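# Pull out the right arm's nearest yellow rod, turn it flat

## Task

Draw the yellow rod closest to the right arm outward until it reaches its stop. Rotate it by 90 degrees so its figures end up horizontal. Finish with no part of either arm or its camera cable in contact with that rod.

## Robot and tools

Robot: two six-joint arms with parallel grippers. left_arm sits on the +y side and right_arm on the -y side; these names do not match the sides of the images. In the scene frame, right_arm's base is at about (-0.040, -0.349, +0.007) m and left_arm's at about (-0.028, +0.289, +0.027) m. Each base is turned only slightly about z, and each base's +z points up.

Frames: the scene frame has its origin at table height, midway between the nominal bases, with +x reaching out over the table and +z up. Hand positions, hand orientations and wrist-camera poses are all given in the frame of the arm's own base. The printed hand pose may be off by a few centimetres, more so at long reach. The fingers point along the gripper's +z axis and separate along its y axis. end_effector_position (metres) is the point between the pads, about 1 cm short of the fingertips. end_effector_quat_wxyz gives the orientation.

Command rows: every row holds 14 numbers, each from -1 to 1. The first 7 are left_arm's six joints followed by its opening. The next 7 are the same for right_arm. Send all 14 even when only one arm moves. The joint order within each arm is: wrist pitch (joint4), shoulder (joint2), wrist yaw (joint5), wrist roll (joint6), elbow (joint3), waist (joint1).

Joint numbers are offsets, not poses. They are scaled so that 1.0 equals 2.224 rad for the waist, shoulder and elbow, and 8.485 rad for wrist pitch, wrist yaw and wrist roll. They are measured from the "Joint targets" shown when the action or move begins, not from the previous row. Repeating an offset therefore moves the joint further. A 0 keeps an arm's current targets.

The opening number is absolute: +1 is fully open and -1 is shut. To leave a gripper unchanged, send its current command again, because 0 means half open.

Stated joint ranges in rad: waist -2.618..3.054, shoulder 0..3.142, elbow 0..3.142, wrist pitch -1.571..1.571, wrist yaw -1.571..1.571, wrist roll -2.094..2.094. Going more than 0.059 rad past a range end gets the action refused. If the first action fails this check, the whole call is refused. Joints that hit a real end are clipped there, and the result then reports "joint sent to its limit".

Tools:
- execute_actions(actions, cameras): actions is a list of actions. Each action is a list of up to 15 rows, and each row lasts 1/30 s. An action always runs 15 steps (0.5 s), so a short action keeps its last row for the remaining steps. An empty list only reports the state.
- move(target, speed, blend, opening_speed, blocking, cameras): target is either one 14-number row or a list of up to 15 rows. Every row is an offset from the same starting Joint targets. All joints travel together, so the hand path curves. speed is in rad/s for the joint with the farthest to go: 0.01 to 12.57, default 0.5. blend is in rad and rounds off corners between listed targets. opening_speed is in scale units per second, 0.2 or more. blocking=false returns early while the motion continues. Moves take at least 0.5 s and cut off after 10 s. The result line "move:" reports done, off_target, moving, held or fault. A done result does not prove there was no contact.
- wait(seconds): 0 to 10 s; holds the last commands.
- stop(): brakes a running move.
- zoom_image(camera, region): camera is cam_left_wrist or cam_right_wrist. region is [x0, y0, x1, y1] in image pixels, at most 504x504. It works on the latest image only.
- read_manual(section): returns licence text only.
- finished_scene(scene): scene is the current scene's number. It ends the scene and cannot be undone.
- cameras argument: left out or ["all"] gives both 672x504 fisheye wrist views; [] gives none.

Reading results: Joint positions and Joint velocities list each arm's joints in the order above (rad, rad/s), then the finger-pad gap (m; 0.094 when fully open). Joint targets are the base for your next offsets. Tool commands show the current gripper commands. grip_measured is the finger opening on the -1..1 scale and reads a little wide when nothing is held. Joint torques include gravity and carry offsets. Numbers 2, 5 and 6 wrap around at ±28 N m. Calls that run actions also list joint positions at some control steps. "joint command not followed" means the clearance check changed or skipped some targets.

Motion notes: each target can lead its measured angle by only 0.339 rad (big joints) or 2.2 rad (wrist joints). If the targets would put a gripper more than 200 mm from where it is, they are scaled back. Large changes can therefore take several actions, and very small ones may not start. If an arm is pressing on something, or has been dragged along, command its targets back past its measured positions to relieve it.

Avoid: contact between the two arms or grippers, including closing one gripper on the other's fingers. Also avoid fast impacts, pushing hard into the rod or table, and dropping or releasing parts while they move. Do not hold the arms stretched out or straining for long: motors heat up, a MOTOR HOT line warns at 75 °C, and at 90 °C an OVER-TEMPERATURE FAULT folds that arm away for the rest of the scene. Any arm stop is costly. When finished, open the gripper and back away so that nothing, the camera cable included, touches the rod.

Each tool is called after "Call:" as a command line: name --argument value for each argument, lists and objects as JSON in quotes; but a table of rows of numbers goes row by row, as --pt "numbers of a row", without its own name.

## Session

Call:
execute_actions --actions '[]'

Scene clock: 0.00 s.
left_arm: end_effector_position=(+0.3899, -0.0004, +0.1147) grip_measured=+1.000 end_effector_quat_wxyz=(+0.609, -0.026, +0.793, +0.006) | right_arm: end_effector_position=(+0.3960, -0.0474, +0.1154) grip_measured=+1.000 end_effector_quat_wxyz=(+0.595, +0.094, +0.794, -0.086)
Joint names: [wrist pitch, shoulder, wrist yaw, wrist roll, elbow, waist]
Joint positions: left_arm=[0.911 1.495 -0.08 -0.043 0.322 -0.04 0.094] | right_arm=[0.848 1.518 0.234 0.044 0.38 -0.018 0.094]
Joint velocities: within noise
Joint torques (N m): no reading
Heat: left arm: 42 °C; right arm: 40 °C.
Joint targets: left_arm=[0.899 1.493 -0.081 -0.042 0.324 -0.040] | right_arm=[0.837 1.515 0.234 0.045 0.383 -0.018]
Tool commands: left_gripper/opening=+1.0 right_gripper/opening=+1.0
camera_calibration:
cam_left_wrist: T_world_to_cam=[[0.0222135, -0.980285, 0.196335, -0.0420869], [-0.593611, -0.170951, -0.786385, 0.357186], [0.804446, -0.0990782, -0.585705, -0.125405], [0, 0, 0, 1]] pos_world=[0.313846, 0.00737939, 0.215698]
cam_right_wrist: T_world_to_cam=[[-0.244005, -0.947103, 0.208463, 0.0183839], [-0.655393, 0.00260904, -0.755284, 0.379511], [0.714788, -0.320918, -0.621361, -0.108823], [0, 0, 0, 1]] pos_world=[0.331, -0.0185021, 0.215188]

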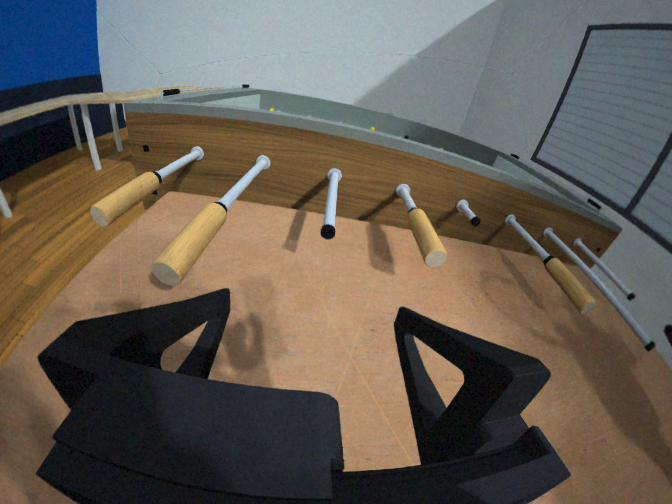

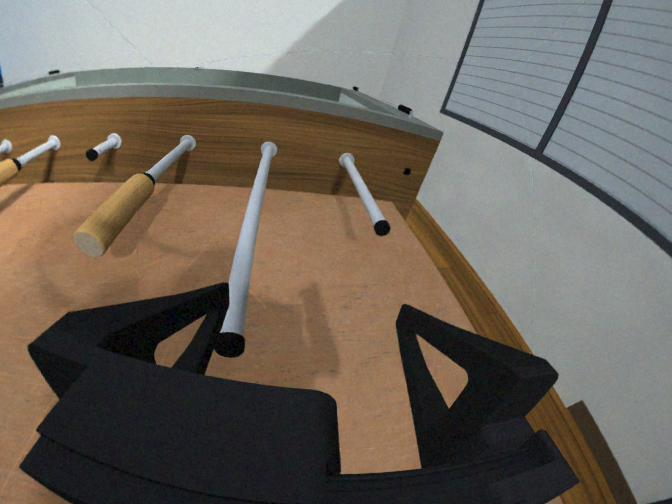

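Call:
move --target '[0,0,0,0,0,0,1,-0.0219,0.2086,0.0292,0.0083,0.3125,0.1969,1]' --speed 0.9 --cameras '["cam_right_wrist"]'

Scene clock: 28.13 s.
left_arm: end_effector_position=(+0.3899, -0.0004, +0.1147) grip_measured=+1.000 end_effector_quat_wxyz=(+0.609, -0.026, +0.793, +0.006) | right_arm: end_effector_position=(+0.5252, +0.1487, +0.1515) grip_measured=+1.000 end_effector_quat_wxyz=(+0.626, +0.019, +0.779, -0.026)
Joint names: [wrist pitch, shoulder, wrist yaw, wrist roll, elbow, waist]
Joint positions: left_arm=[0.911 1.495 -0.08 -0.043 0.322 -0.04 0.094] | right_arm=[0.662 1.959 0.478 0.099 1.052 0.425 0.094]
Joint velocities: within noise
Joint torques (N m): left_arm=[1.9 -5.78 -0.03 0.02 5.35 -0.06] | right_arm=[1.59 -7.47 0.17 0.17 8.2 -0.4]
Heat: left arm: 42 °C; right arm: 41 °C.
Joint targets: left_arm=[0.899 1.493 -0.081 -0.042 0.324 -0.040] | right_arm=[0.651 1.979 0.482 0.116 1.078 0.420]
move: done
camera_calibration:
cam_right_wrist: T_world_to_cam=[[-0.0707405, -0.977265, 0.199873, 0.14285], [-0.593247, -0.119866, -0.796046, 0.482653], [0.801906, -0.174887, -0.57128, -0.19083], [0, 0, 0, 1]] pos_world=[0.449466, 0.164083, 0.246645]
Images, in order (width x height): cam_right_wrist 672x504.

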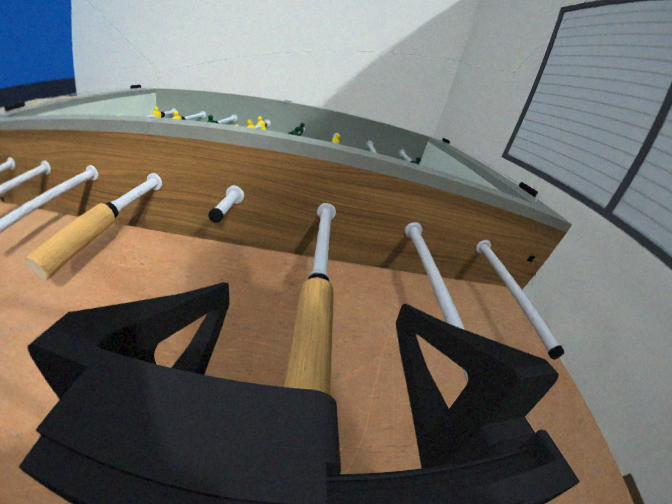

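Call:
move --target '[0,0,0,0,0,0,1,0.0765,0.2199,-0.0038,-0.0137,0.0324,-0.018,0.7]' --speed 0.6 --cameras '["cam_right_wrist"]'

Scene clock: 43.87 s.
left_arm: end_effector_position=(+0.3899, -0.0004, +0.1147) grip_measured=+1.000 end_effector_quat_wxyz=(+0.609, -0.026, +0.793, +0.006) | right_arm: end_effector_position=(+0.5591, +0.1430, +0.0572) grip_measured=+0.702 end_effector_quat_wxyz=(+0.697, +0.024, +0.716, -0.030)
Joint names: [wrist pitch, shoulder, wrist yaw, wrist roll, elbow, waist]
Joint positions: left_arm=[0.911 1.495 -0.08 -0.043 0.322 -0.04 0.094] | right_arm=[1.29 2.45 0.464 0.004 1.129 0.387 0.08]
Joint velocities: within noise
Joint torques (N m): left_arm=[1.87 -5.79 -0.03 0.02 5.33 -0.08] | right_arm=[1.83 -9.4 -0.12 -0.02 6 -0.65]
Heat: left arm: 42 °C; right arm: 42 °C.
Joint targets: left_arm=[0.899 1.493 -0.081 -0.042 0.324 -0.040] | right_arm=[1.301 2.468 0.450 -0.001 1.150 0.380]
move: done
camera_calibration:
cam_right_wrist: T_world_to_cam=[[-0.119485, -0.974694, 0.188933, 0.186104], [-0.434096, -0.119856, -0.892858, 0.343638], [0.892908, -0.188698, -0.40879, -0.331042], [0, 0, 0, 1]] pos_world=[0.466999, 0.160114, 0.136332]
Images, in order (width x height): cam_right_wrist 672x504.

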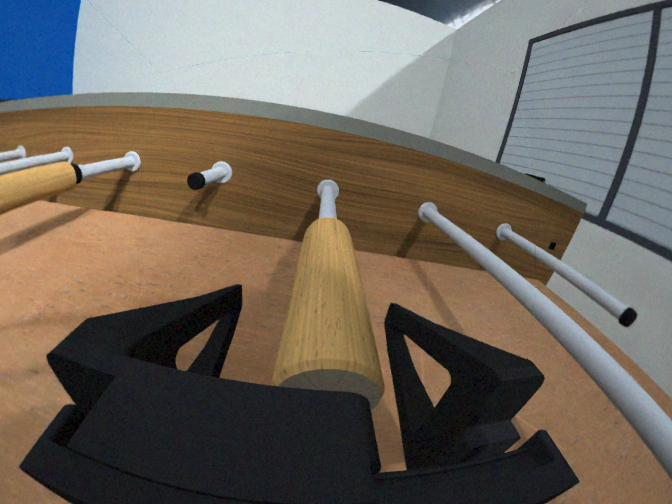

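Call:
move --target '[0,0,0,0,0,0,1,0.0035,-0.0075,-0.0016,0,0,-0.0063,0.7]' --cameras '["cam_right_wrist"]'

Scene clock: 50.00 s.
left_arm: end_effector_position=(+0.3899, -0.0004, +0.1147) grip_measured=+1.000 end_effector_quat_wxyz=(+0.609, -0.026, +0.793, +0.006) | right_arm: end_effector_position=(+0.5613, +0.1377, +0.0633) grip_measured=+0.702 end_effector_quat_wxyz=(+0.705, +0.028, +0.708, -0.027)
Joint names: [wrist pitch, shoulder, wrist yaw, wrist roll, elbow, waist]
Joint positions: left_arm=[0.911 1.495 -0.08 -0.043 0.322 -0.04 0.094] | right_arm=[1.317 2.45 0.452 0.004 1.129 0.374 0.08]
Joint velocities: within noise
Joint torques (N m): left_arm=[1.89 -5.81 -0.03 0.01 5.33 -0.05] | right_arm=[1.85 -10.66 -0.09 -0.05 6.01 -0.65]
Heat: left arm: 42 °C; right arm: 42 °C.
Joint targets: left_arm=[0.899 1.493 -0.081 -0.042 0.324 -0.040] | right_arm=[1.330 2.451 0.436 -0.001 1.150 0.366]
move: done
camera_calibration:
cam_right_wrist: T_world_to_cam=[[-0.124706, -0.976382, 0.17643, 0.183965], [-0.411956, -0.110815, -0.904441, 0.336462], [0.90263, -0.18547, -0.388407, -0.338667], [0, 0, 0, 1]] pos_world=[0.46724, 0.154092, 0.140312]
Images, in order (width x height): cam_right_wrist 672x504.

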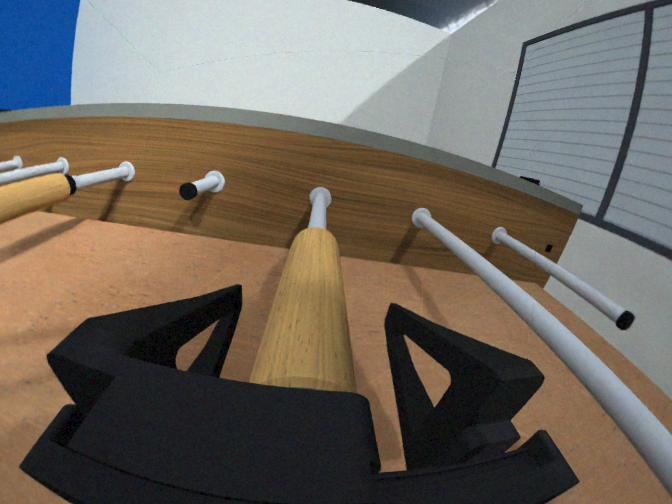

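Call:
move --pt "0 0 0 0 0 0 1 0.0005 -0.0075 0.0008 0 0 0 0.7" --pt "0 0 0 0 0 0 1 0.0005 -0.0075 0.0008 -0.09 0 0 0.3" --pt "0 0 0 0 0 0 1 0.0005 -0.0075 0.0008 -0.1855 0 0 0.1" --speed 1 --cameras '["cam_right_wrist"]'

Scene clock: 62.80 s.
left_arm: end_effector_position=(+0.3899, -0.0004, +0.1147) grip_measured=+1.000 end_effector_quat_wxyz=(+0.609, -0.026, +0.793, +0.006) | right_arm: end_effector_position=(+0.5629, +0.1386, +0.0710) grip_measured=+0.102 end_effector_quat_wxyz=(+0.487, -0.474, +0.514, -0.523)
Joint names: [wrist pitch, shoulder, wrist yaw, wrist roll, elbow, waist]
Joint positions: left_arm=[0.911 1.495 -0.08 -0.043 0.322 -0.04 0.094] | right_arm=[1.339 2.45 0.45 -1.577 1.137 0.374 0.052]
Joint velocities: within noise
Joint torques (N m): left_arm=[1.88 -5.78 -0.05 0.02 5.35 -0.03] | right_arm=[1.66 -12.07 -0.04 0.03 5.44 -0.65]
Heat: left arm: 42 °C; right arm: 43 °C.
Joint targets: left_arm=[0.899 1.493 -0.081 -0.042 0.324 -0.040] | right_arm=[1.334 2.435 0.443 -1.575 1.150 0.366]
move: done
camera_calibration:
cam_right_wrist: T_world_to_cam=[[-0.058164, 0.178529, 0.982214, -0.0710344], [-0.469507, -0.87317, 0.130906, 0.408651], [0.881011, -0.453543, 0.134608, -0.324758], [0, 0, 0, 1]] pos_world=[0.473849, 0.222212, 0.0599911]
Images, in order (width x height): cam_right_wrist 672x504.

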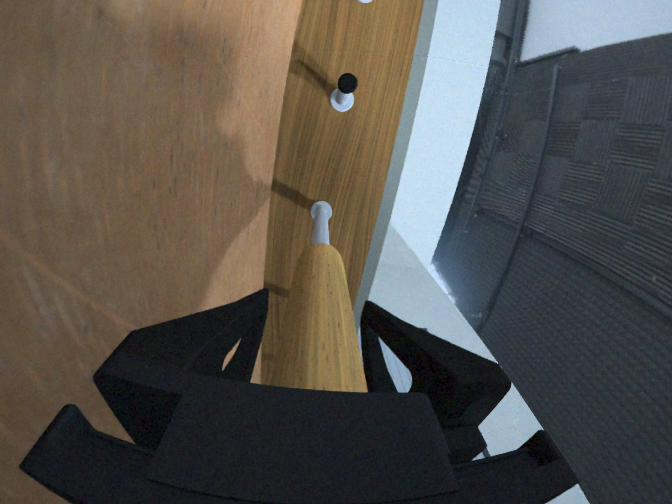

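Call:
move --pt "0 0 0 0 0 0 1 0 0 0 0 0 0 -0.5" --pt "0 0 0 0 0 0 1 0 0 0 0.1856 0 0 -0.5" --opening_speed 1 --speed 1 --cameras '["cam_right_wrist"]'

Scene clock: 81.27 s.
left_arm: end_effector_position=(+0.3899, -0.0004, +0.1147) grip_measured=+1.000 end_effector_quat_wxyz=(+0.609, -0.026, +0.793, +0.006) | right_arm: end_effector_position=(+0.5628, +0.1380, +0.0714) grip_measured=-0.310 end_effector_quat_wxyz=(+0.715, +0.022, +0.698, -0.035)
Joint names: [wrist pitch, shoulder, wrist yaw, wrist roll, elbow, waist]
Joint positions: left_arm=[0.911 1.495 -0.08 -0.043 0.322 -0.04 0.094] | right_arm=[1.34 2.45 0.453 -0.029 1.137 0.374 0.032]
Joint velocities: within noise
Joint torques (N m): left_arm=[1.89 -5.76 -0.02 0.01 5.34 -0.03] | right_arm=[1.64 -12.07 -0.08 0.32 5.44 -0.65]
Heat: left arm: 42 °C; right arm: 45 °C.
Joint targets: left_arm=[0.899 1.493 -0.081 -0.042 0.324 -0.040] | right_arm=[1.334 2.435 0.443 0.000 1.150 0.366]
move: done
camera_calibration:
cam_right_wrist: T_world_to_cam=[[-0.131423, -0.972159, 0.193997, 0.184928], [-0.388442, -0.129544, -0.912322, 0.33424], [0.912053, -0.195257, -0.360602, -0.342791], [0, 0, 0, 1]] pos_world=[0.46678, 0.156146, 0.145447]
Images, in order (width x height): cam_right_wrist 672x504.

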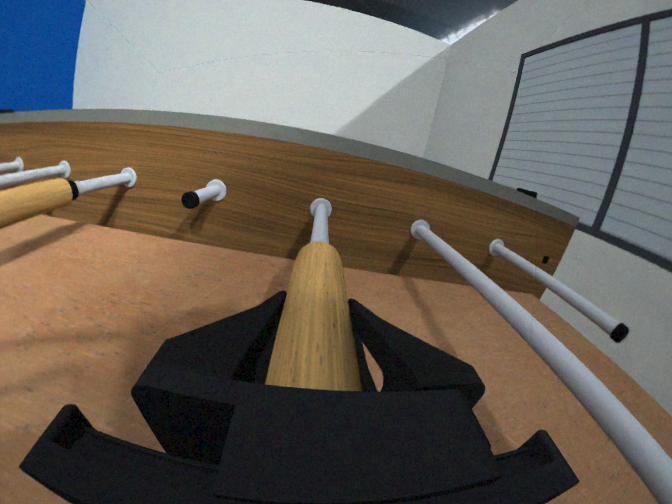

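Call:
move --pt "0 0 0 0 0 0 1 -0.029 -0.1007 0.0067 0.0144 -0.1007 0.0297 -0.5" --pt "0 0 0 0 0 0 1 -0.0526 -0.1835 0.0114 0.0241 -0.1607 0.0564 -0.5" --pt "0 0 0 0 0 0 1 -0.0812 -0.2594 0.0145 0.0339 -0.1951 0.0823 -0.5" --blend 0.05 --speed 0.4 --cameras '["cam_right_wrist"]'

Scene clock: 96.07 s.
left_arm: end_effector_position=(+0.3899, -0.0004, +0.1147) grip_measured=+1.000 end_effector_quat_wxyz=(+0.609, -0.026, +0.793, +0.006) | right_arm: end_effector_position=(+0.4770, +0.1466, +0.0756) grip_measured=-0.311 end_effector_quat_wxyz=(+0.576, +0.050, +0.816, +0.007)
Joint names: [wrist pitch, shoulder, wrist yaw, wrist roll, elbow, waist]
Joint positions: left_arm=[0.911 1.495 -0.08 -0.043 0.322 -0.04 0.094] | right_arm=[0.76 1.982 0.478 0.258 0.834 0.461 0.032]
Joint velocities: within noise
Joint torques (N m): left_arm=[1.87 -5.76 -0.03 0 5.35 -0.12] | right_arm=[0.68 -18.58 1.11 0.41 -3.55 7.87]
Heat: left arm: 42 °C; right arm: 46 °C.
Joint targets: left_arm=[0.899 1.493 -0.081 -0.042 0.324 -0.040] | right_arm=[0.645 1.858 0.566 0.288 0.716 0.549]
move: off_target (right_arm); right_arm: the shoulder is farthest, 0.124 rad from its target
camera_calibration:
cam_right_wrist: T_world_to_cam=[[-0.0590787, -0.99141, 0.11669, 0.155421], [-0.685232, -0.044729, -0.72695, 0.421082], [0.725924, -0.122907, -0.676704, -0.159357], [0, 0, 0, 1]] pos_world=[0.413403, 0.153335, 0.180132]
Images, in order (width x height): cam_right_wrist 672x504.

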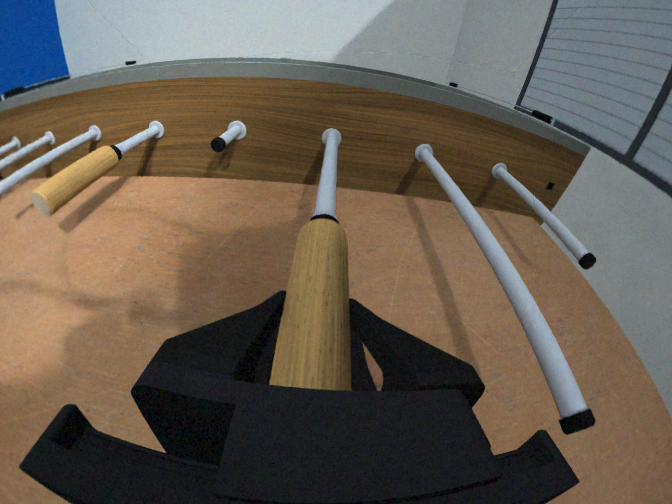

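Call:
move --target '[0,0,0,0,0,0,1,0.012,0.048,-0.0095,-0.0151,0.043,-0.035,-0.5]' --cameras '["cam_right_wrist"]'

Scene clock: 103.57 s.
left_arm: end_effector_position=(+0.3899, -0.0004, +0.1147) grip_measured=+1.000 end_effector_quat_wxyz=(+0.609, -0.026, +0.793, +0.006) | right_arm: end_effector_position=(+0.4808, +0.1461, +0.0754) grip_measured=-0.311 end_effector_quat_wxyz=(+0.575, +0.030, +0.818, -0.004)
Joint names: [wrist pitch, shoulder, wrist yaw, wrist roll, elbow, waist]
Joint positions: left_arm=[0.911 1.495 -0.08 -0.043 0.322 -0.04 0.094] | right_arm=[0.751 1.988 0.464 0.21 0.848 0.452 0.032]
Joint velocities: within noise
Joint torques (N m): left_arm=[1.88 -5.78 -0.03 0.02 5.34 -0.05] | right_arm=[1.63 -10.25 0.38 -0.53 2.63 1.73]
Heat: left arm: 42 °C; right arm: 47 °C.
Joint targets: left_arm=[0.899 1.493 -0.081 -0.042 0.324 -0.040] | right_arm=[0.747 1.964 0.486 0.160 0.812 0.471]
move: off_target (right_arm); right_arm: the wrist roll is farthest, 0.051 rad from its target
camera_calibration:
cam_right_wrist: T_world_to_cam=[[-0.038598, -0.986806, 0.157239, 0.141498], [-0.687823, -0.0879073, -0.720536, 0.430544], [0.724851, -0.135964, -0.675355, -0.159891], [0, 0, 0, 1]] pos_world=[0.417496, 0.155739, 0.17999]
Images, in order (width x height): cam_right_wrist 672x504.

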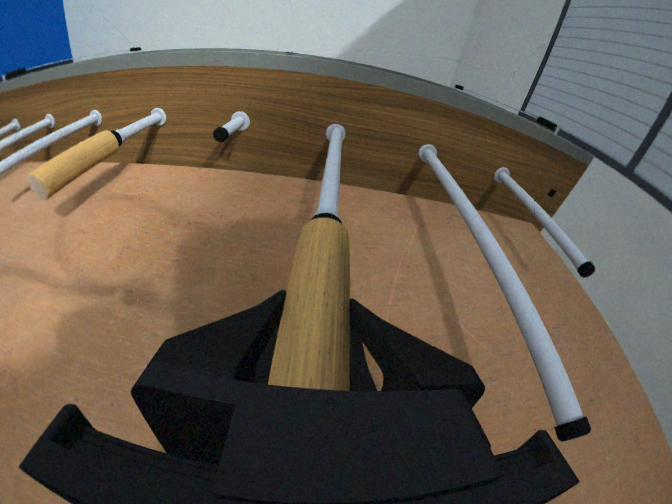

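Call:
move --pt "0 0 0 0 0 0 1 -0.003 -0.018 0.002 -0.008 -0.016 0.012 -0.5" --pt "0 0 0 0 0 0 1 0 -0.004 0 -0.004 -0.004 0.002 -0.5" --cameras '[]'

Call:
move --target '[0,0,0,0,0,0,1,0,0,0,0,0,0,0.4]' --opening_speed 1 --cameras '["cam_right_wrist"]'

Scene clock: 111.80 s.
left_arm: end_effector_position=(+0.3899, -0.0004, +0.1147) grip_measured=+1.000 end_effector_quat_wxyz=(+0.609, -0.026, +0.793, +0.006) | right_arm: end_effector_position=(+0.4805, +0.1450, +0.0759) grip_measured=-0.311 end_effector_quat_wxyz=(+0.576, +0.015, +0.817, -0.020)
Joint names: [wrist pitch, shoulder, wrist yaw, wrist roll, elbow, waist]
Joint positions: left_arm=[0.911 1.495 -0.08 -0.043 0.322 -0.04 0.094] | right_arm=[0.754 1.988 0.475 0.167 0.847 0.454 0.032]
Joint velocities: within noise
Joint torques (N m): left_arm=[1.88 -5.76 -0.03 0.01 5.34 -0.05] | right_arm=[1.6 -11 0.27 -0.45 2.07 1.95]
Heat: left arm: 42 °C; right arm: 46 °C.
Joint targets: left_arm=[0.899 1.493 -0.081 -0.042 0.324 -0.040] | right_arm=[0.747 1.955 0.486 0.125 0.803 0.476]
move: off_target (right_arm); right_arm: the elbow is farthest, 0.043 rad from its target
No camera images: "cameras" was empty.

Scene clock: 112.93 s.
left_arm: end_effector_position=(+0.3899, -0.0004, +0.1147) grip_measured=+1.000 end_effector_quat_wxyz=(+0.609, -0.026, +0.793, +0.006) | right_arm: end_effector_position=(+0.4714, +0.1485, +0.0702) grip_measured=+0.398 end_effector_quat_wxyz=(+0.568, -0.009, +0.822, -0.033)
Joint names: [wrist pitch, shoulder, wrist yaw, wrist roll, elbow, waist]
Joint positions: left_arm=[0.911 1.495 -0.08 -0.043 0.322 -0.04 0.094] | right_arm=[0.749 1.978 0.482 0.129 0.821 0.471 0.066]
Joint velocities: within noise
Joint torques (N m): left_arm=[1.89 -5.75 -0.03 0.02 5.37 -0.05] | right_arm=[1.63 -9.98 0.2 -0.03 3.85 0.44]
Heat: left arm: 42 °C; right arm: 46 °C.
Joint targets: left_arm=[0.899 1.493 -0.081 -0.042 0.324 -0.040] | right_arm=[0.747 1.956 0.485 0.125 0.803 0.476]
move: done
camera_calibration:
cam_right_wrist: T_world_to_cam=[[-0.00490809, -0.969011, 0.246969, 0.119602], [-0.696461, -0.173911, -0.696202, 0.435668], [0.717578, -0.175421, -0.674025, -0.147013], [0, 0, 0, 1]] pos_world=[0.409507, 0.165874, 0.174684]
Images, in order (width x height): cam_right_wrist 672x504.

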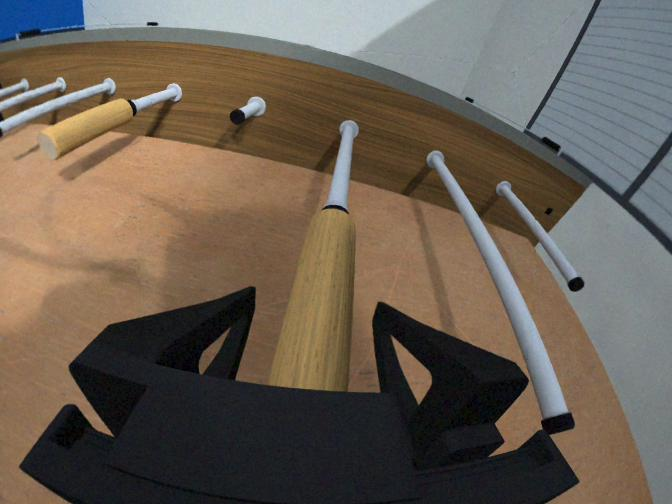

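Call:
move --pt "0 0 0 0 0 0 1 0.0 -0.1 0 0 0 0 0.4" --pt "0 0 0 0 0 0 1 0 -0.3 0 -0.0126 0.13 -0.03 0.4" --blend 0.05 --speed 0.7 --cameras '["cam_right_wrist"]'

Call:
zoom_image --camera "cam_right_wrist" --region '[200, 240, 420, 410]'

Scene clock: 119.97 s.
left_arm: end_effector_position=(+0.3899, -0.0004, +0.1147) grip_measured=+1.000 end_effector_quat_wxyz=(+0.609, -0.026, +0.793, +0.006) | right_arm: end_effector_position=(+0.3899, +0.0824, +0.5031) grip_measured=+0.398 end_effector_quat_wxyz=(+0.854, +0.115, +0.502, +0.072)
Joint names: [wrist pitch, shoulder, wrist yaw, wrist roll, elbow, waist]
Joint positions: left_arm=[0.911 1.495 -0.08 -0.043 0.322 -0.04 0.094] | right_arm=[0.758 1.281 0.487 0.025 1.083 0.416 0.066]
Joint velocities: within noise
Joint torques (N m): left_arm=[1.89 -5.82 -0.04 0.02 5.33 -0.05] | right_arm=[1.2 -3.34 -0.14 -0.07 7.65 -0.62]
Heat: left arm: 42 °C; right arm: 46 °C.
Joint targets: left_arm=[0.899 1.493 -0.081 -0.042 0.324 -0.040] | right_arm=[0.747 1.288 0.485 0.019 1.092 0.409]
move: done
camera_calibration:
cam_right_wrist: T_world_to_cam=[[-0.122778, -0.982799, -0.137954, 0.188937], [0.092104, 0.127122, -0.987602, 0.483246], [0.988151, -0.133962, 0.074912, -0.29414], [0, 0, 0, 1]] pos_world=[0.269343, 0.0848525, 0.525354]
Images, in order (width x height): cam_right_wrist 672x504.

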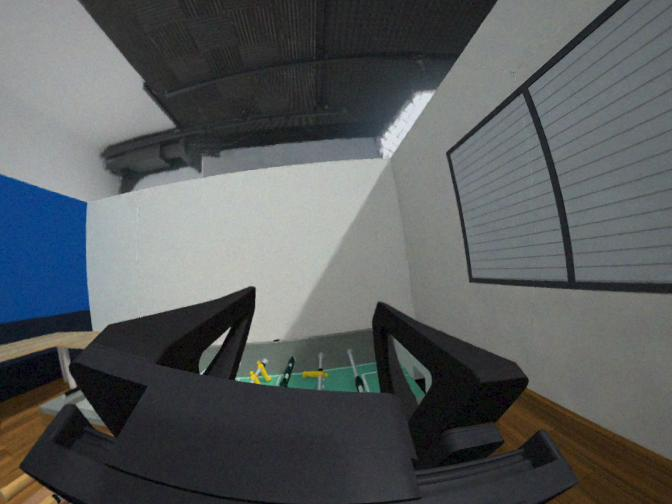

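Scaled by 2.291 from the camera's 672x504 image, which has a finer 960x720 frame.

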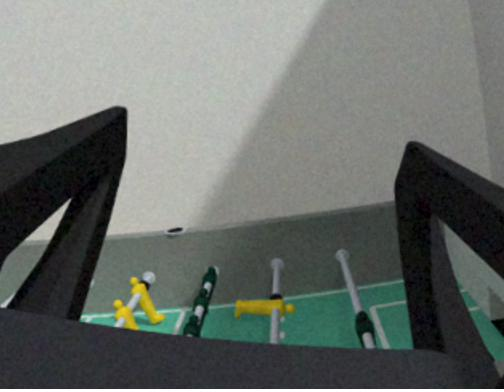

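Flat.

Call:
finished_scene --scene 2

The scene is finished: the task was done.


## Next scene

The same job, from a new start.

Call:
execute_actions --actions '[]'

Scene clock: 0.00 s.
left_arm: end_effector_position=(+0.4127, +0.0165, +0.1264) grip_measured=+1.000 end_effector_quat_wxyz=(+0.618, -0.002, +0.786, +0.007) | right_arm: end_effector_position=(+0.3903, -0.0463, +0.1052) grip_measured=+1.000 end_effector_quat_wxyz=(+0.587, +0.098, +0.798, -0.097)
Joint names: [wrist pitch, shoulder, wrist yaw, wrist roll, elbow, waist]
Joint positions: left_arm=[0.901 1.55 0.039 0.018 0.411 0.054 0.094] | right_arm=[0.871 1.537 0.276 0.046 0.357 0.003 0.094]
Joint velocities: within noise
Joint torques (N m): no reading
Heat: left arm: 40 °C; right arm: 39 °C.
Joint targets: left_arm=[0.889 1.548 0.039 0.019 0.413 0.054] | right_arm=[0.861 1.534 0.277 0.048 0.360 0.003]
Tool commands: left_gripper/opening=+1.0 right_gripper/opening=+1.0
camera_calibration:
cam_left_wrist: T_world_to_cam=[[-0.0177666, -0.985889, 0.166453, -0.00796993], [-0.580802, -0.125334, -0.804339, 0.378982], [0.813851, -0.110967, -0.570379, -0.140833], [0, 0, 0, 1]] pos_world=[0.334589, 0.0240143, 0.225829]
cam_right_wrist: T_world_to_cam=[[-0.259, -0.939853, 0.222701, 0.0247898], [-0.669431, 0.00846419, -0.742826, 0.372487], [0.696262, -0.341475, -0.631359, -0.103415], [0, 0, 0, 1]] pos_world=[0.327779, -0.0151678, 0.20588]

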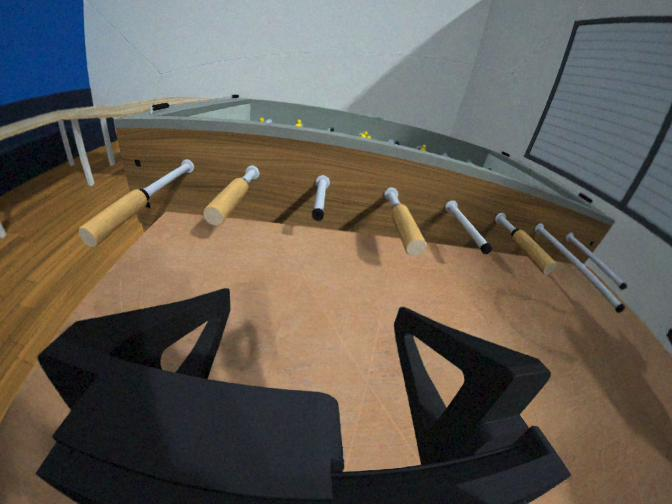

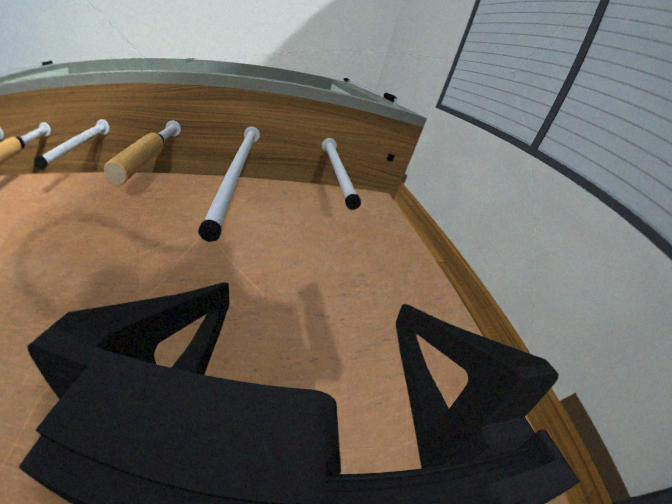

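Call:
move --target '[0,0,0,0,0,0,1,-0.0541,0.362,0.017,0.0062,0.5967,0.1583,1]' --speed 1.1 --cameras '["cam_right_wrist"]'

Scene clock: 20.60 s.
left_arm: end_effector_position=(+0.4127, +0.0165, +0.1264) grip_measured=+1.000 end_effector_quat_wxyz=(+0.618, -0.002, +0.786, +0.007) | right_arm: end_effector_position=(+0.6386, +0.1638, +0.1531) grip_measured=+1.000 end_effector_quat_wxyz=(+0.622, +0.020, +0.782, -0.027)
Joint names: [wrist pitch, shoulder, wrist yaw, wrist roll, elbow, waist]
Joint positions: left_arm=[0.901 1.55 0.039 0.018 0.411 0.054 0.094] | right_arm=[0.412 2.315 0.417 0.085 1.656 0.359 0.094]
Joint velocities: within noise
Joint torques (N m): left_arm=[1.87 -6.8 -0.01 0.02 5.63 -0.08] | right_arm=[1.63 -10.59 0.15 0.19 9.29 -0.32]
Heat: left arm: 40 °C; right arm: 39 °C.
Joint targets: left_arm=[0.889 1.548 0.039 0.019 0.413 0.054] | right_arm=[0.402 2.340 0.422 0.100 1.687 0.355]
move: done
camera_calibration:
cam_right_wrist: T_world_to_cam=[[-0.0718957, -0.976932, 0.201084, 0.165931], [-0.600306, -0.118619, -0.790925, 0.556512], [0.796533, -0.177576, -0.57793, -0.27329], [0, 0, 0, 1]] pos_world=[0.563692, 0.179587, 0.248851]
Images, in order (width x height): cam_right_wrist 672x504.

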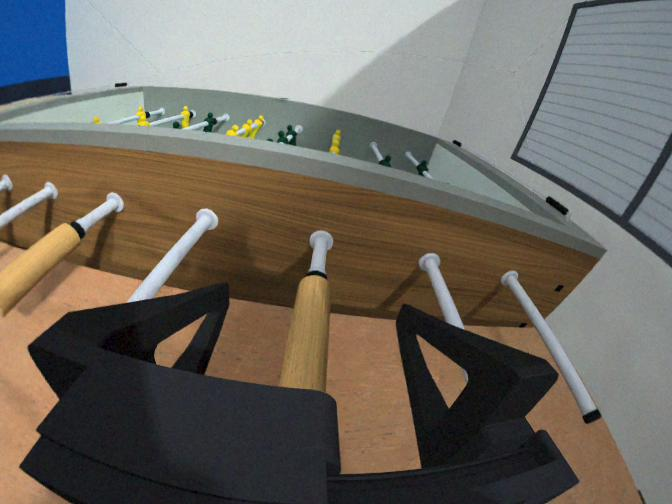

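Call:
move --target '[0,0,0,0,0,0,1,0.0612,0.179,-0.0021,-0.0118,0.0647,-0.0135,0.7]' --speed 0.6 --cameras '["cam_right_wrist"]'

Scene clock: 39.83 s.
left_arm: end_effector_position=(+0.4127, +0.0165, +0.1264) grip_measured=+1.000 end_effector_quat_wxyz=(+0.618, -0.002, +0.786, +0.007) | right_arm: end_effector_position=(+0.6766, +0.1582, +0.0692) grip_measured=+0.703 end_effector_quat_wxyz=(+0.706, +0.031, +0.707, -0.029)
Joint names: [wrist pitch, shoulder, wrist yaw, wrist roll, elbow, waist]
Joint positions: left_arm=[0.901 1.55 0.039 0.018 0.411 0.054 0.094] | right_arm=[0.912 2.719 0.418 0.003 1.805 0.333 0.08]
Joint velocities: within noise
Joint torques (N m): left_arm=[1.85 -6.83 -0.01 0 5.64 -0.02] | right_arm=[1.81 -12.36 -0.11 -0.02 8.1 -0.64]
Heat: left arm: 40 °C; right arm: 43 °C.
Joint targets: left_arm=[0.889 1.548 0.039 0.019 0.413 0.054] | right_arm=[0.921 2.738 0.404 0.000 1.831 0.325]
move: done
camera_calibration:
cam_right_wrist: T_world_to_cam=[[-0.132653, -0.975437, 0.17586, 0.222612], [-0.410648, -0.107396, -0.905447, 0.39016], [0.902093, -0.192326, -0.386315, -0.435427], [0, 0, 0, 1]] pos_world=[0.582544, 0.175302, 0.145909]
Images, in order (width x height): cam_right_wrist 672x504.

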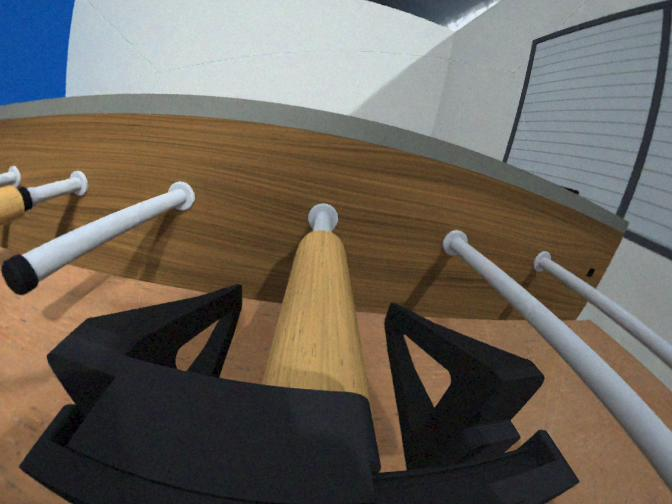

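Call:
move --pt "0 0 0 0 0 0 1 0.0003 -0.002 -0.0003 -0.09 0 -0.0014 0.3" --pt "0 0 0 0 0 0 1 0.0003 -0.002 -0.0003 -0.1855 0 -0.0014 0.1" --speed 1.2 --opening_speed 0.6 --cameras '["cam_right_wrist"]'

Scene clock: 74.40 s.
left_arm: end_effector_position=(+0.4127, +0.0165, +0.1264) grip_measured=+1.000 end_effector_quat_wxyz=(+0.618, -0.002, +0.786, +0.007) | right_arm: end_effector_position=(+0.6767, +0.1592, +0.0733) grip_measured=+0.102 end_effector_quat_wxyz=(+0.484, -0.476, +0.516, -0.523)
Joint names: [wrist pitch, shoulder, wrist yaw, wrist roll, elbow, waist]
Joint positions: left_arm=[0.901 1.55 0.039 0.018 0.411 0.054 0.094] | right_arm=[0.93 2.719 0.412 -1.576 1.805 0.333 0.052]
Joint velocities: within noise
Joint torques (N m): left_arm=[1.86 -6.8 0 0.02 5.64 -0.06] | right_arm=[1.62 -12.7 -0.08 0.03 8.09 -0.92]
Heat: left arm: 40 °C; right arm: 47 °C.
Joint targets: left_arm=[0.889 1.548 0.039 0.019 0.413 0.054] | right_arm=[0.924 2.733 0.401 -1.574 1.831 0.322]
move: done
camera_calibration:
cam_right_wrist: T_world_to_cam=[[-0.0494806, 0.181042, 0.98223, -0.0766012], [-0.471701, -0.871083, 0.136793, 0.480519], [0.880369, -0.45655, 0.128499, -0.414687], [0, 0, 0, 1]] pos_world=[0.587948, 0.243114, 0.0627954]
Images, in order (width x height): cam_right_wrist 672x504.

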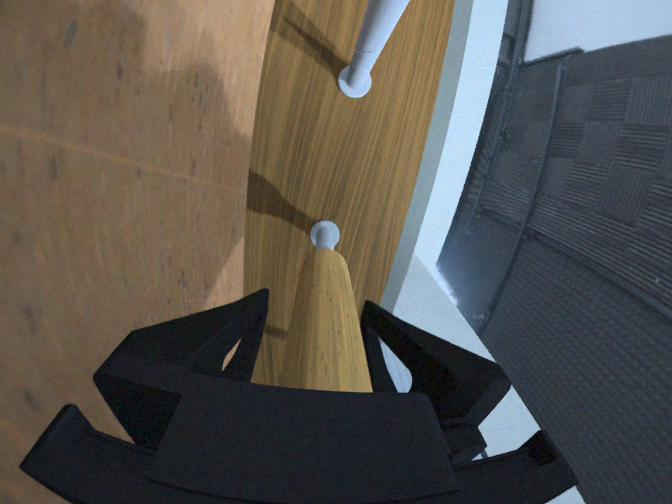

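Call:
move --pt "0 0 0 0 0 0 1 0 0 0 0 0 0 -0.5" --pt "0 0 0 0 0 0 1 0 0 0 0.188 0 0 -0.5" --pt "0 0 0 0 0 0 1 0.0281 -0.0875 0.0087 0.189 -0.2014 0.0315 -0.5" --pt "0 0 0 0 0 0 1 0.028 -0.1689 0.0164 0.194 -0.3273 0.0621 -0.5" --pt "0 0 0 0 0 0 1 0.0088 -0.248 0.022 0.2042 -0.4006 0.0889 -0.5" --pt "0 0 0 0 0 0 1 -0.0162 -0.3217 0.0259 0.2151 -0.4467 0.1149 -0.5" --opening_speed 1 --speed '[1,1.2,0.5,0.5,0.5,0.35]' --blend '[0,0,0.05,0.05,0.05,0]' --cameras '["cam_right_wrist"]'

Scene clock: 92.90 s.
left_arm: end_effector_position=(+0.4127, +0.0165, +0.1264) grip_measured=+1.000 end_effector_quat_wxyz=(+0.618, -0.002, +0.786, +0.007) | right_arm: end_effector_position=(+0.5026, +0.1735, +0.0767) grip_measured=-0.311 end_effector_quat_wxyz=(+0.609, +0.050, +0.791, +0.008)
Joint names: [wrist pitch, shoulder, wrist yaw, wrist roll, elbow, waist]
Joint positions: left_arm=[0.901 1.55 0.039 0.018 0.411 0.054 0.094] | right_arm=[0.855 2.117 0.53 0.233 0.959 0.501 0.032]
Joint velocities: within noise
Joint torques (N m): left_arm=[1.85 -6.78 -0.01 0.02 5.63 -0.09] | right_arm=[1.05 -17.66 1.15 0.18 -3.89 6.93]
Heat: left arm: 40 °C; right arm: 48 °C.
Joint targets: left_arm=[0.889 1.548 0.039 0.019 0.413 0.054] | right_arm=[0.786 2.018 0.621 0.251 0.837 0.578]
move: off_target (right_arm); right_arm: the elbow is farthest, 0.121 rad from its target
camera_calibration:
cam_right_wrist: T_world_to_cam=[[-0.0705184, -0.99117, 0.112292, 0.189488], [-0.624005, -0.0439923, -0.780181, 0.413746], [0.778232, -0.125088, -0.615392, -0.204483], [0, 0, 0, 1]] pos_world=[0.430677, 0.180439, 0.175681]
Images, in order (width x height): cam_right_wrist 672x504.

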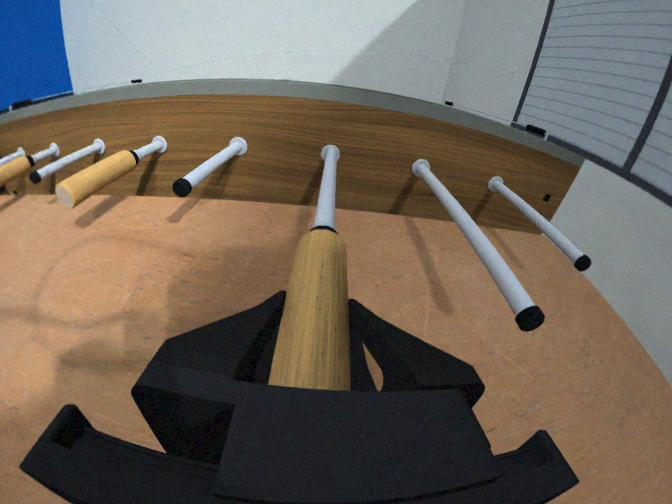

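Call:
move --target '[0,0,0,0,0,0,1,0.007,0.034,-0.0085,-0.0185,0.041,-0.0265,-0.5]' --cameras '[]'

Scene clock: 100.87 s.
left_arm: end_effector_position=(+0.4127, +0.0165, +0.1264) grip_measured=+1.000 end_effector_quat_wxyz=(+0.618, -0.002, +0.786, +0.007) | right_arm: end_effector_position=(+0.5057, +0.1728, +0.0792) grip_measured=-0.311 end_effector_quat_wxyz=(+0.610, +0.020, +0.792, -0.016)
Joint names: [wrist pitch, shoulder, wrist yaw, wrist roll, elbow, waist]
Joint positions: left_arm=[0.901 1.55 0.039 0.018 0.411 0.054 0.094] | right_arm=[0.848 2.117 0.527 0.152 0.97 0.496 0.032]
Joint velocities: within noise
Joint torques (N m): left_arm=[1.85 -6.8 -0.01 0 5.64 -0.02] | right_arm=[1.62 -11.43 0.37 -0.63 2.19 2.07]
Heat: left arm: 40 °C; right arm: 50 °C.
Joint targets: left_arm=[0.889 1.548 0.039 0.019 0.413 0.054] | right_arm=[0.846 2.093 0.549 0.094 0.929 0.519]
move: off_target (right_arm); right_arm: the wrist roll is farthest, 0.058 rad from its target
No camera images: "cameras" was empty.

Call:
move --pt "0 0 0 0 0 0 1 0 0.003 0 0.0055 0.004 -0.002 -0.5" --pt "0 0 0 0 0 0 1 0 0.003 0 0.0055 0.004 -0.002 0.4" --pt "0 0 0 0 0 0 1 0 -0.1 0 0.0055 0.004 -0.002 0.4" --pt "0 0 0 0 0 0 1 0 -0.35 0 -0.01 0.08 -0.03 0.4" --opening_speed 1 --blend '[0,0,0.05,0]' --speed 0.8 --cameras '["cam_right_wrist"]'

Call:
zoom_image --camera "cam_right_wrist" --region '[200, 240, 420, 410]'

Scene clock: 111.43 s.
left_arm: end_effector_position=(+0.4127, +0.0165, +0.1264) grip_measured=+1.000 end_effector_quat_wxyz=(+0.618, -0.002, +0.786, +0.007) | right_arm: end_effector_position=(+0.3826, +0.0864, +0.5146) grip_measured=+0.398 end_effector_quat_wxyz=(+0.865, +0.143, +0.473, +0.085)
Joint names: [wrist pitch, shoulder, wrist yaw, wrist roll, elbow, waist]
Joint positions: left_arm=[0.901 1.55 0.039 0.018 0.411 0.054 0.094] | right_arm=[0.856 1.308 0.551 0.015 1.097 0.46 0.066]
Joint velocities: within noise
Joint torques (N m): left_arm=[1.85 -6.82 -0.01 0.01 5.67 -0.09] | right_arm=[1.12 -3.51 -0.19 -0.03 7.53 -0.64]
Heat: left arm: 40 °C; right arm: 49 °C.
Joint targets: left_arm=[0.889 1.548 0.039 0.019 0.413 0.054] | right_arm=[0.846 1.315 0.549 0.010 1.106 0.452]
move: done
camera_calibration:
cam_right_wrist: T_world_to_cam=[[-0.126107, -0.970633, -0.20486, 0.228254], [0.153708, 0.184897, -0.970663, 0.457354], [0.980036, -0.153896, 0.125878, -0.308632], [0, 0, 0, 1]] pos_world=[0.260956, 0.0894904, 0.529546]
Images, in order (width x height): cam_right_wrist 672x504.

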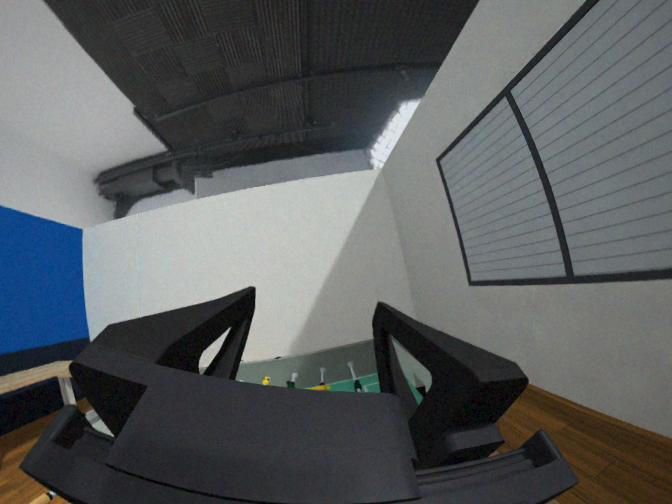

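Scaled by 2.291 from the camera's 672x504 image, which has a finer 960x720 frame.

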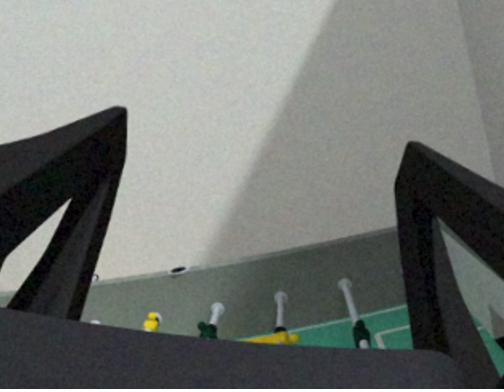

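Flat.

Call:
finished_scene --scene 3

The scene is finished: the task was done.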